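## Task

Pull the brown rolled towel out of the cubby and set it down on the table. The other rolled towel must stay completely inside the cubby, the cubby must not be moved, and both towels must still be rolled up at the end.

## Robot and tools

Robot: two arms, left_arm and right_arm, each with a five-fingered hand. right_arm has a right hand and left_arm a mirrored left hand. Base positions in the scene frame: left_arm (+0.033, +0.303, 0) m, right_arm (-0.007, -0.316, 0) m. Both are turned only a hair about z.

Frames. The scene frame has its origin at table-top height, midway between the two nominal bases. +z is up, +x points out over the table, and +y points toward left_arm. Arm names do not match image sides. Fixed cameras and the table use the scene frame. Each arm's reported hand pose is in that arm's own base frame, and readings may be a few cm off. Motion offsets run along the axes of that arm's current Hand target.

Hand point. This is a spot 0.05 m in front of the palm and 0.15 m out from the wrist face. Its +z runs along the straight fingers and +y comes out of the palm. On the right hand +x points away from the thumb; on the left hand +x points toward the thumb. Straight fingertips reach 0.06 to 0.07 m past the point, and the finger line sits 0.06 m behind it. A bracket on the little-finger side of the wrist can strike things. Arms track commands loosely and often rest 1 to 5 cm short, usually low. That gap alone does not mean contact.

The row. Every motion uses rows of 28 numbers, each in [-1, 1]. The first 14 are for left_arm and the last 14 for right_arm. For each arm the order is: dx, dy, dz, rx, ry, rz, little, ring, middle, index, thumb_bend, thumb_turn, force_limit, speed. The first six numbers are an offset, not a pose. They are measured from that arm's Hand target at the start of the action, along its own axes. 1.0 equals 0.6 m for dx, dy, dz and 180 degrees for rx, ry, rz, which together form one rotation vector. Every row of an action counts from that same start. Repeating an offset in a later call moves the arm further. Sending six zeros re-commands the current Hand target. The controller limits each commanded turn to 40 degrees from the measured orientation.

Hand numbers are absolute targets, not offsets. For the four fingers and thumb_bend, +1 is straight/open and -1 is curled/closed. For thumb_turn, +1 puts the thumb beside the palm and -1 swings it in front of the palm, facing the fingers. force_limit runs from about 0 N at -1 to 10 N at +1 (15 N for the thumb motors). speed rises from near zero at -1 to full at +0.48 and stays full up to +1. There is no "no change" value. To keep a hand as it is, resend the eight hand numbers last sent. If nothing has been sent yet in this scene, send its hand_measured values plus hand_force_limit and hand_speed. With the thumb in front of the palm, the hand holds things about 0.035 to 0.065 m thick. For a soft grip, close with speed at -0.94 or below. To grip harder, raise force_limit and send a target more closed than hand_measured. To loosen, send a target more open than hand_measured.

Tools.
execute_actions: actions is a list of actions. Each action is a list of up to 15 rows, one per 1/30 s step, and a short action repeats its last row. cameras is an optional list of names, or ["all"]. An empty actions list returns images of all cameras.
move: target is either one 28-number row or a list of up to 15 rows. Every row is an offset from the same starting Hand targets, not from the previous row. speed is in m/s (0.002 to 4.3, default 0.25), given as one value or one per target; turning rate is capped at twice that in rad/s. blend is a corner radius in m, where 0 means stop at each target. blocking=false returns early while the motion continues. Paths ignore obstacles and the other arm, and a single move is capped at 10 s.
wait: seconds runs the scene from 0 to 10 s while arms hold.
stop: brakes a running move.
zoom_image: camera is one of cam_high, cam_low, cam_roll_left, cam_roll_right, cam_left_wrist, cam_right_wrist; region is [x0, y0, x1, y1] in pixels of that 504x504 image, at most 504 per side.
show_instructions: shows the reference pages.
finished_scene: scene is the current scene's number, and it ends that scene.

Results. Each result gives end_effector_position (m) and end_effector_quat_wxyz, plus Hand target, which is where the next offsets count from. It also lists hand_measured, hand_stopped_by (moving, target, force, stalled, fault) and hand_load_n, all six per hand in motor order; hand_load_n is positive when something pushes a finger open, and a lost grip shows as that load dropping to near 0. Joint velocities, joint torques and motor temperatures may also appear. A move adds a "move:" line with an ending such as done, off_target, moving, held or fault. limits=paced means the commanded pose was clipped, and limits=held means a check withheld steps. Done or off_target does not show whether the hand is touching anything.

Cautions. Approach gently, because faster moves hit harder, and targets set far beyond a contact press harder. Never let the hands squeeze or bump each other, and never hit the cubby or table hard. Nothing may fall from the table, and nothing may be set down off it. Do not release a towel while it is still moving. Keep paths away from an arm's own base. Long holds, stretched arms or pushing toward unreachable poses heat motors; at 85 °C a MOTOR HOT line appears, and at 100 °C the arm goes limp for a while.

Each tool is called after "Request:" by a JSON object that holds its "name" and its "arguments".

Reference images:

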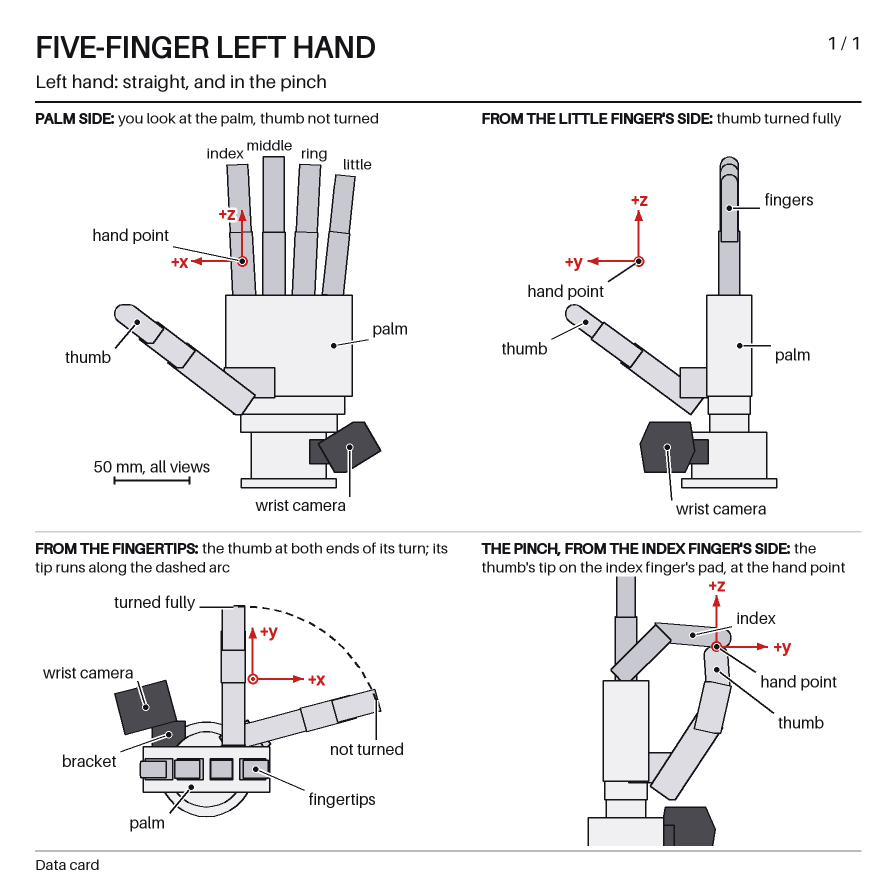

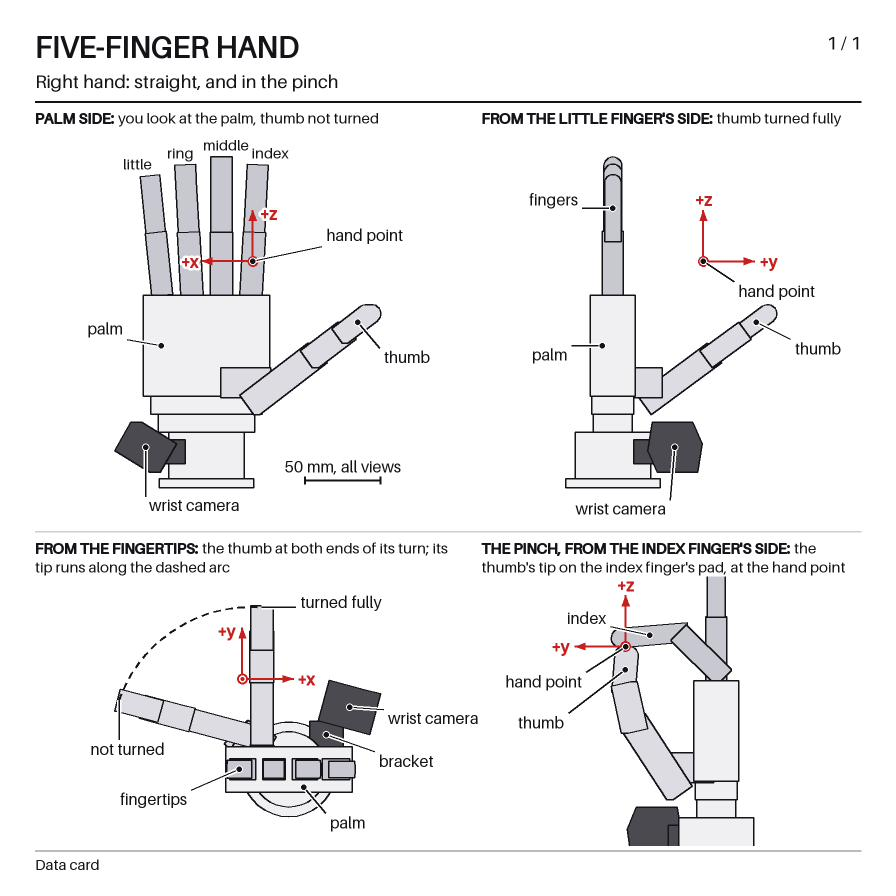

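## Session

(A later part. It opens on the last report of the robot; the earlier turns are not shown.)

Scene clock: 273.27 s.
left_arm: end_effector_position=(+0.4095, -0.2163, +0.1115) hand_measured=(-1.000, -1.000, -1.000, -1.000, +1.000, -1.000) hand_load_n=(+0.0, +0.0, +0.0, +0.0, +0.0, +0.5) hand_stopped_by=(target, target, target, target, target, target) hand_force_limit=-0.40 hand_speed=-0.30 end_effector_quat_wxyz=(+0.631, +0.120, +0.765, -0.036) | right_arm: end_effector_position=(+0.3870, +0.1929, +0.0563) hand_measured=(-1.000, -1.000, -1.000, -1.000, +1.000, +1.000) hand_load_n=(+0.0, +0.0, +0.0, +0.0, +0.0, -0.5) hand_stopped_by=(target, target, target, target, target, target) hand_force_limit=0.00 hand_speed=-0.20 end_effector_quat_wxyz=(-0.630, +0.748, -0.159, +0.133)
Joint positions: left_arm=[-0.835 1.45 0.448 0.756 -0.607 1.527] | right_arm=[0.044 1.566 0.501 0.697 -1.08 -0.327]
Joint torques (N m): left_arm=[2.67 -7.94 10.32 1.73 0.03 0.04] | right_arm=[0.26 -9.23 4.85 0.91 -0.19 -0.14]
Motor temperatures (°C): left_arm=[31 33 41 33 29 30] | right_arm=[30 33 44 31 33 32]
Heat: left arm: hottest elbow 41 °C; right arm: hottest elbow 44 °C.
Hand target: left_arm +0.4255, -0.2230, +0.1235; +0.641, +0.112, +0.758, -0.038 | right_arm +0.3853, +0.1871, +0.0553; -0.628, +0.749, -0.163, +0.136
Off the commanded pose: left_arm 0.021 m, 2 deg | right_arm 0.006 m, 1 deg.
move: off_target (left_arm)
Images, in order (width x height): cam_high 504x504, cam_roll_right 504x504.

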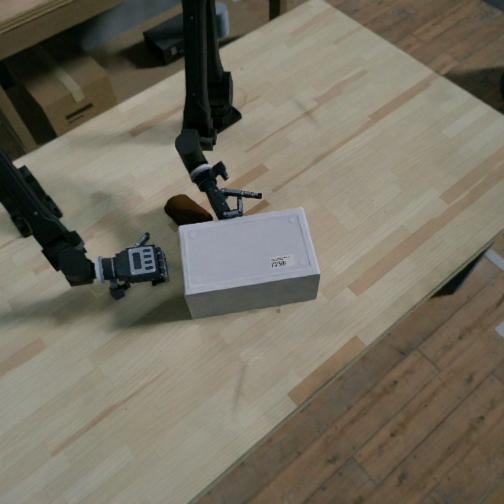

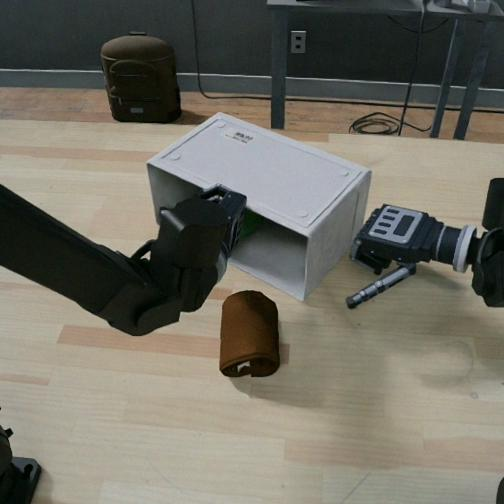

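Request:
{"name": "wait", "arguments": {"seconds": 0, "cameras": ["cam_left_wrist","cam_roll_left"]}}

Request:
{"name": "zoom_image", "arguments": {"camera": "cam_roll_left", "region": [150, 100, 400, 350]}}

Scene clock: 276.10 s.
left_arm: end_effector_position=(+0.4095, -0.2162, +0.1115) hand_measured=(-1.000, -1.000, -1.000, -1.000, +1.000, -1.000) hand_load_n=(+0.0, +0.0, +0.0, +0.5, +0.0, +0.0) hand_stopped_by=(target, target, target, target, target, target) hand_force_limit=-0.40 hand_speed=-0.30 end_effector_quat_wxyz=(+0.631, +0.120, +0.765, -0.036) | right_arm: end_effector_position=(+0.3870, +0.1929, +0.0563) hand_measured=(-1.000, -1.000, -1.000, -1.000, +1.000, +1.000) hand_load_n=(+0.0, +0.0, +0.0, +0.0, +0.0, +0.0) hand_stopped_by=(target, target, target, target, target, target) hand_force_limit=0.00 hand_speed=-0.20 end_effector_quat_wxyz=(-0.630, +0.748, -0.159, +0.133)
Joint positions: left_arm=[-0.835 1.45 0.448 0.756 -0.607 1.527] | right_arm=[0.044 1.566 0.501 0.697 -1.08 -0.327]
Joint torques (N m): left_arm=[2.32 -7.65 10.28 1.61 -0.02 -0.01] | right_arm=[0.26 -9.29 4.86 0.91 -0.19 -0.15]
Heat: left arm: hottest elbow 41 °C; right arm: hottest elbow 44 °C.
Hand target: left_arm +0.4255, -0.2230, +0.1235; +0.641, +0.112, +0.758, -0.038 | right_arm +0.3853, +0.1871, +0.0553; -0.628, +0.749, -0.163, +0.136
Off the commanded pose: left_arm 0.021 m, 2 deg | right_arm 0.006 m, 1 deg.
Images, in order (width x height): cam_roll_left 504x504, cam_left_wrist 504x504.

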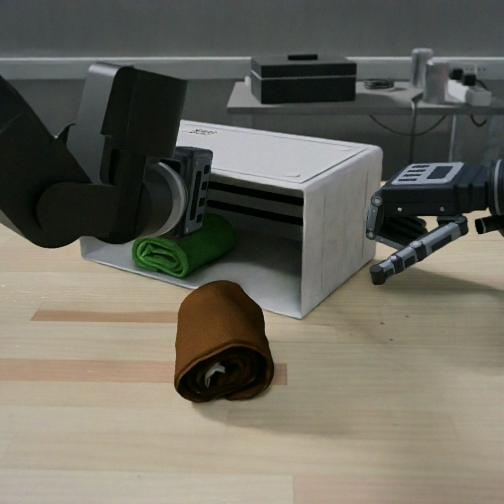

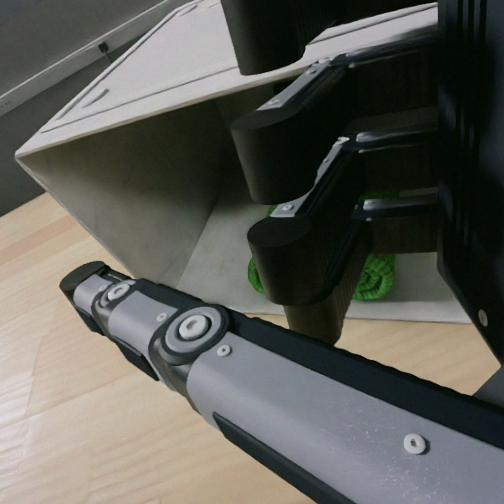

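Scaled by 2.016.

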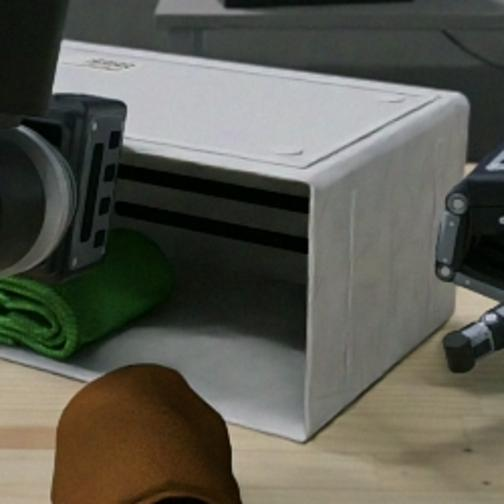

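Request:
{"name": "move", "arguments": {"target": [-0.0272,0.0126,0.0447,0,0,0,-1,-1,-1,-1,1,-1,-0.4,-0.3,0,0,0,0,0,0,-1,-1,-1,-1,1,1,0,-0.2], "speed": 0.06, "cameras": ["cam_high","cam_roll_right"]}}

Request:
{"name": "zoom_image", "arguments": {"camera": "cam_high", "region": [130, 180, 380, 380]}}

Scene clock: 279.40 s.
left_arm: end_effector_position=(+0.4387, -0.2177, +0.1243) hand_measured=(-1.000, -1.000, -1.000, -1.000, +1.000, -1.000) hand_load_n=(+0.0, +0.0, +0.0, +0.0, +0.0, +0.5) hand_stopped_by=(target, target, target, target, target, target) hand_force_limit=-0.40 hand_speed=-0.30 end_effector_quat_wxyz=(+0.634, +0.118, +0.763, -0.039) | right_arm: end_effector_position=(+0.3870, +0.1929, +0.0563) hand_measured=(-1.000, -1.000, -1.000, -1.000, +1.000, +1.000) hand_load_n=(+0.0, +0.5, +0.0, +0.0, +0.0, +0.0) hand_stopped_by=(target, target, target, target, target, target) hand_force_limit=0.00 hand_speed=-0.20 end_effector_quat_wxyz=(-0.630, +0.748, -0.159, +0.133)
Joint positions: left_arm=[-0.774 1.461 0.509 0.725 -0.547 1.542] | right_arm=[0.044 1.566 0.501 0.697 -1.08 -0.327]
Joint torques (N m): left_arm=[2.32 -8.53 10.99 1.21 0.01 0.04] | right_arm=[0.15 -9.29 4.82 0.91 -0.19 -0.14]
Heat: left arm: hottest elbow 41 °C; right arm: hottest elbow 44 °C.
Hand target: left_arm +0.4554, -0.2230, +0.1355; +0.642, +0.112, +0.758, -0.038 | right_arm +0.3853, +0.1871, +0.0553; -0.628, +0.749, -0.163, +0.136
Off the commanded pose: left_arm 0.021 m, 1 deg | right_arm 0.006 m, 1 deg.
move: off_target (left_arm)
Images, in order (width x height): cam_high 504x504, cam_roll_right 504x504.

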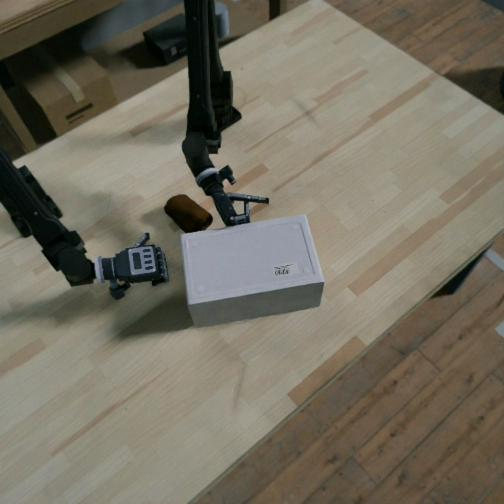

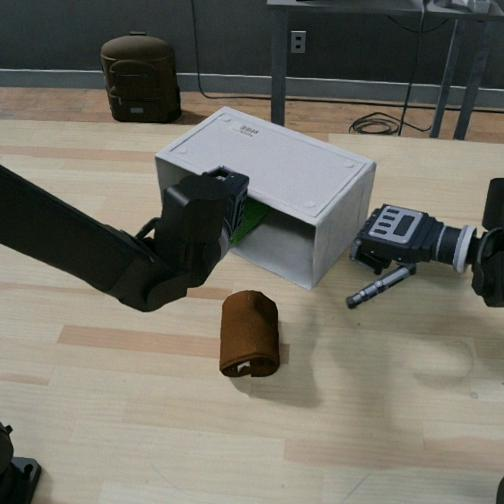

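Scaled by 2.016.

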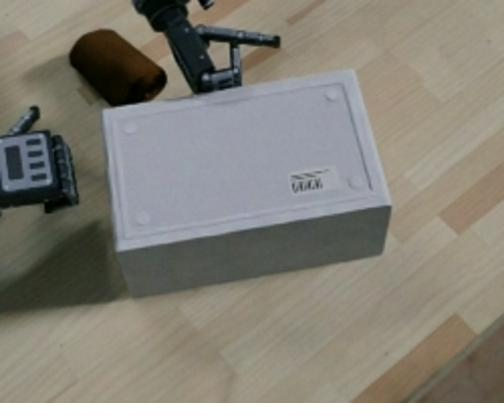

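Request:
{"name": "move", "arguments": {"target": [-0.0237,-0.032,-0.169,0,0,0,-1,-1,-1,-1,1,-1,-0.4,-0.3,0,0.0174,-0.0985,0,0,0,-1,-1,-1,-1,1,1,0,-0.2], "speed": 0.15, "cameras": ["all"]}}

Request:
{"name": "zoom_image", "arguments": {"camera": "cam_roll_left", "region": [50, 120, 350, 420]}}

Request:
{"name": "zoom_image", "arguments": {"camera": "cam_roll_right", "region": [120, 80, 420, 380]}}

Scene clock: 283.93 s.
left_arm: end_effector_position=(+0.3603, -0.2194, +0.1635) hand_measured=(-1.000, -1.000, -1.000, -1.000, +1.000, -1.000) hand_load_n=(+0.0, +0.5, +0.0, +0.0, +0.0, +0.5) hand_stopped_by=(target, target, target, target, target, target) hand_force_limit=-0.40 hand_speed=-0.30 end_effector_quat_wxyz=(+0.641, +0.112, +0.759, -0.031) | right_arm: end_effector_position=(+0.3596, +0.1373, +0.0541) hand_measured=(-1.000, -1.000, -1.000, -1.000, +1.000, +1.000) hand_load_n=(+0.0, +0.0, +0.0, +0.0, +0.0, +0.0) hand_stopped_by=(target, target, target, target, target, target) hand_force_limit=0.00 hand_speed=-0.20 end_effector_quat_wxyz=(-0.630, +0.749, -0.162, +0.131)
Joint positions: left_arm=[-0.977 1.21 0.431 0.532 -0.767 1.495] | right_arm=[-0.127 1.488 0.456 0.481 -1.233 -0.517]
Joint torques (N m): left_arm=[0.44 -8.12 7.79 1.11 -0.37 -0.13] | right_arm=[0.26 -8.18 5.45 0.8 -0.31 -0.14]
Heat: left arm: hottest elbow 41 °C; right arm: hottest elbow 43 °C.
Hand target: left_arm +0.3557, -0.2230, +0.1655; +0.642, +0.112, +0.758, -0.038 | right_arm +0.3604, +0.1325, +0.0552; -0.628, +0.749, -0.163, +0.136
Off the commanded pose: left_arm 0.006 m, 1 deg | right_arm 0.005 m, 1 deg.
move: done

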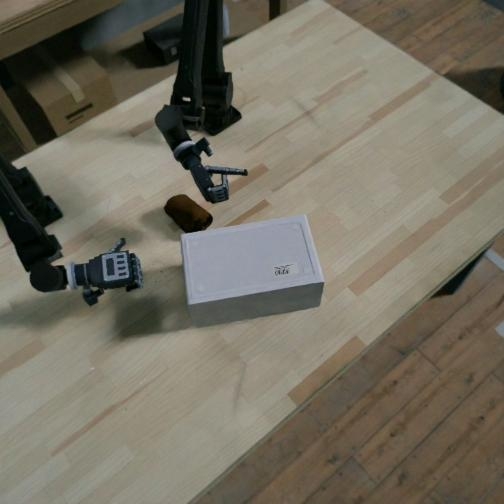

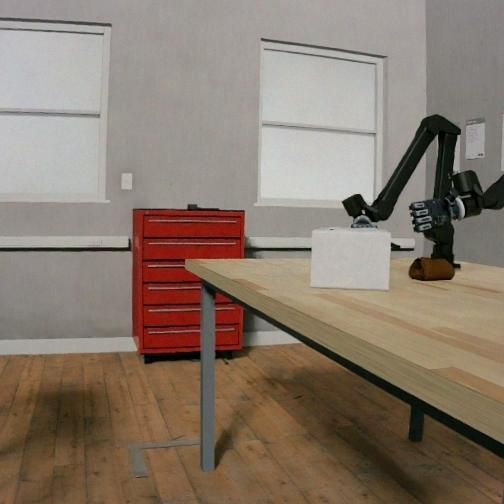

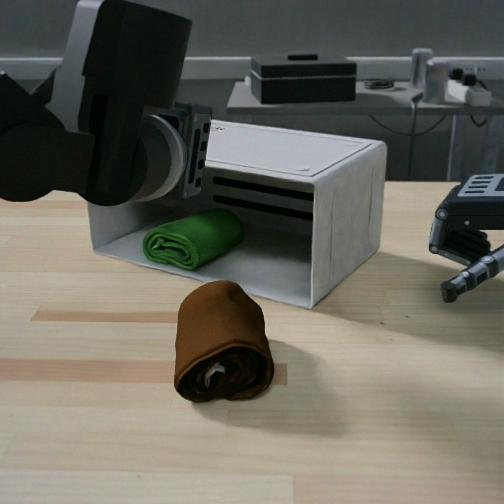

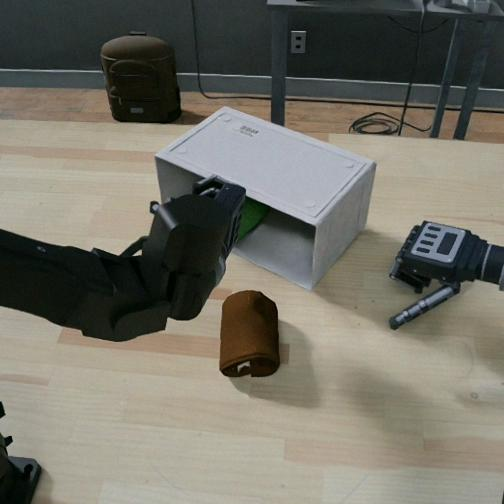

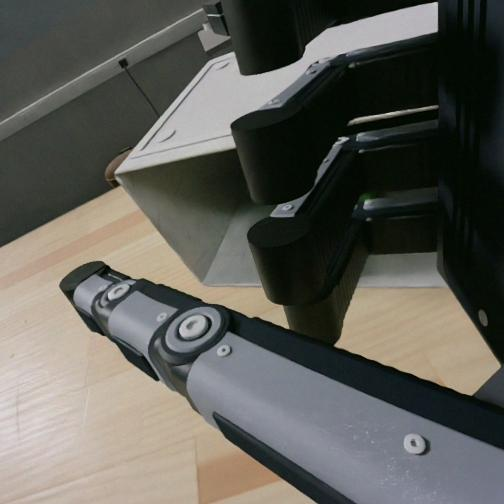

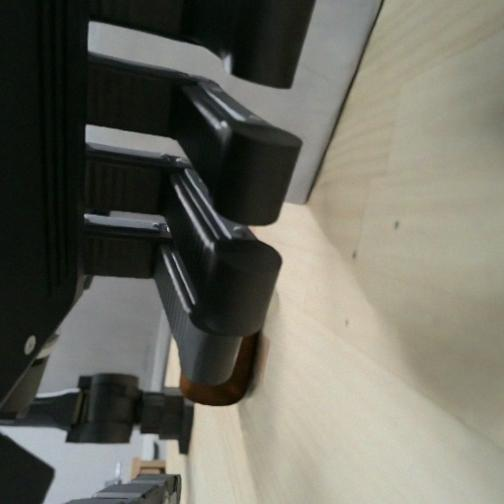

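Scaled by 1.680.

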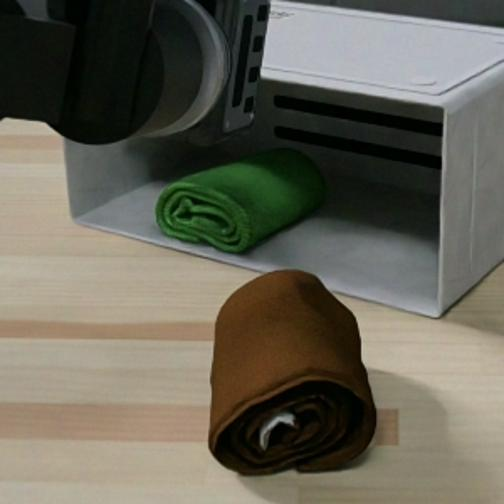

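Scaled by 1.680.

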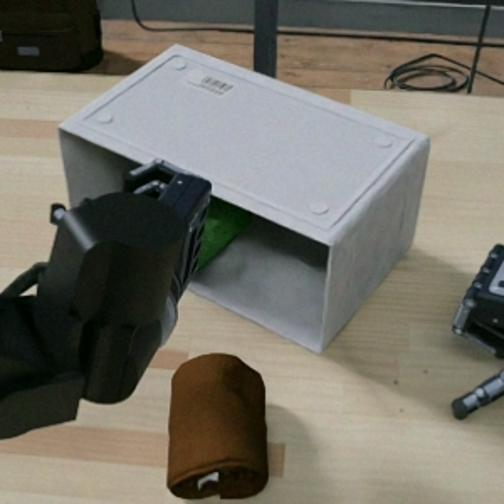

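Request:
{"name": "finished_scene", "arguments": {"scene": 2}}

The scene is finished: the task was done.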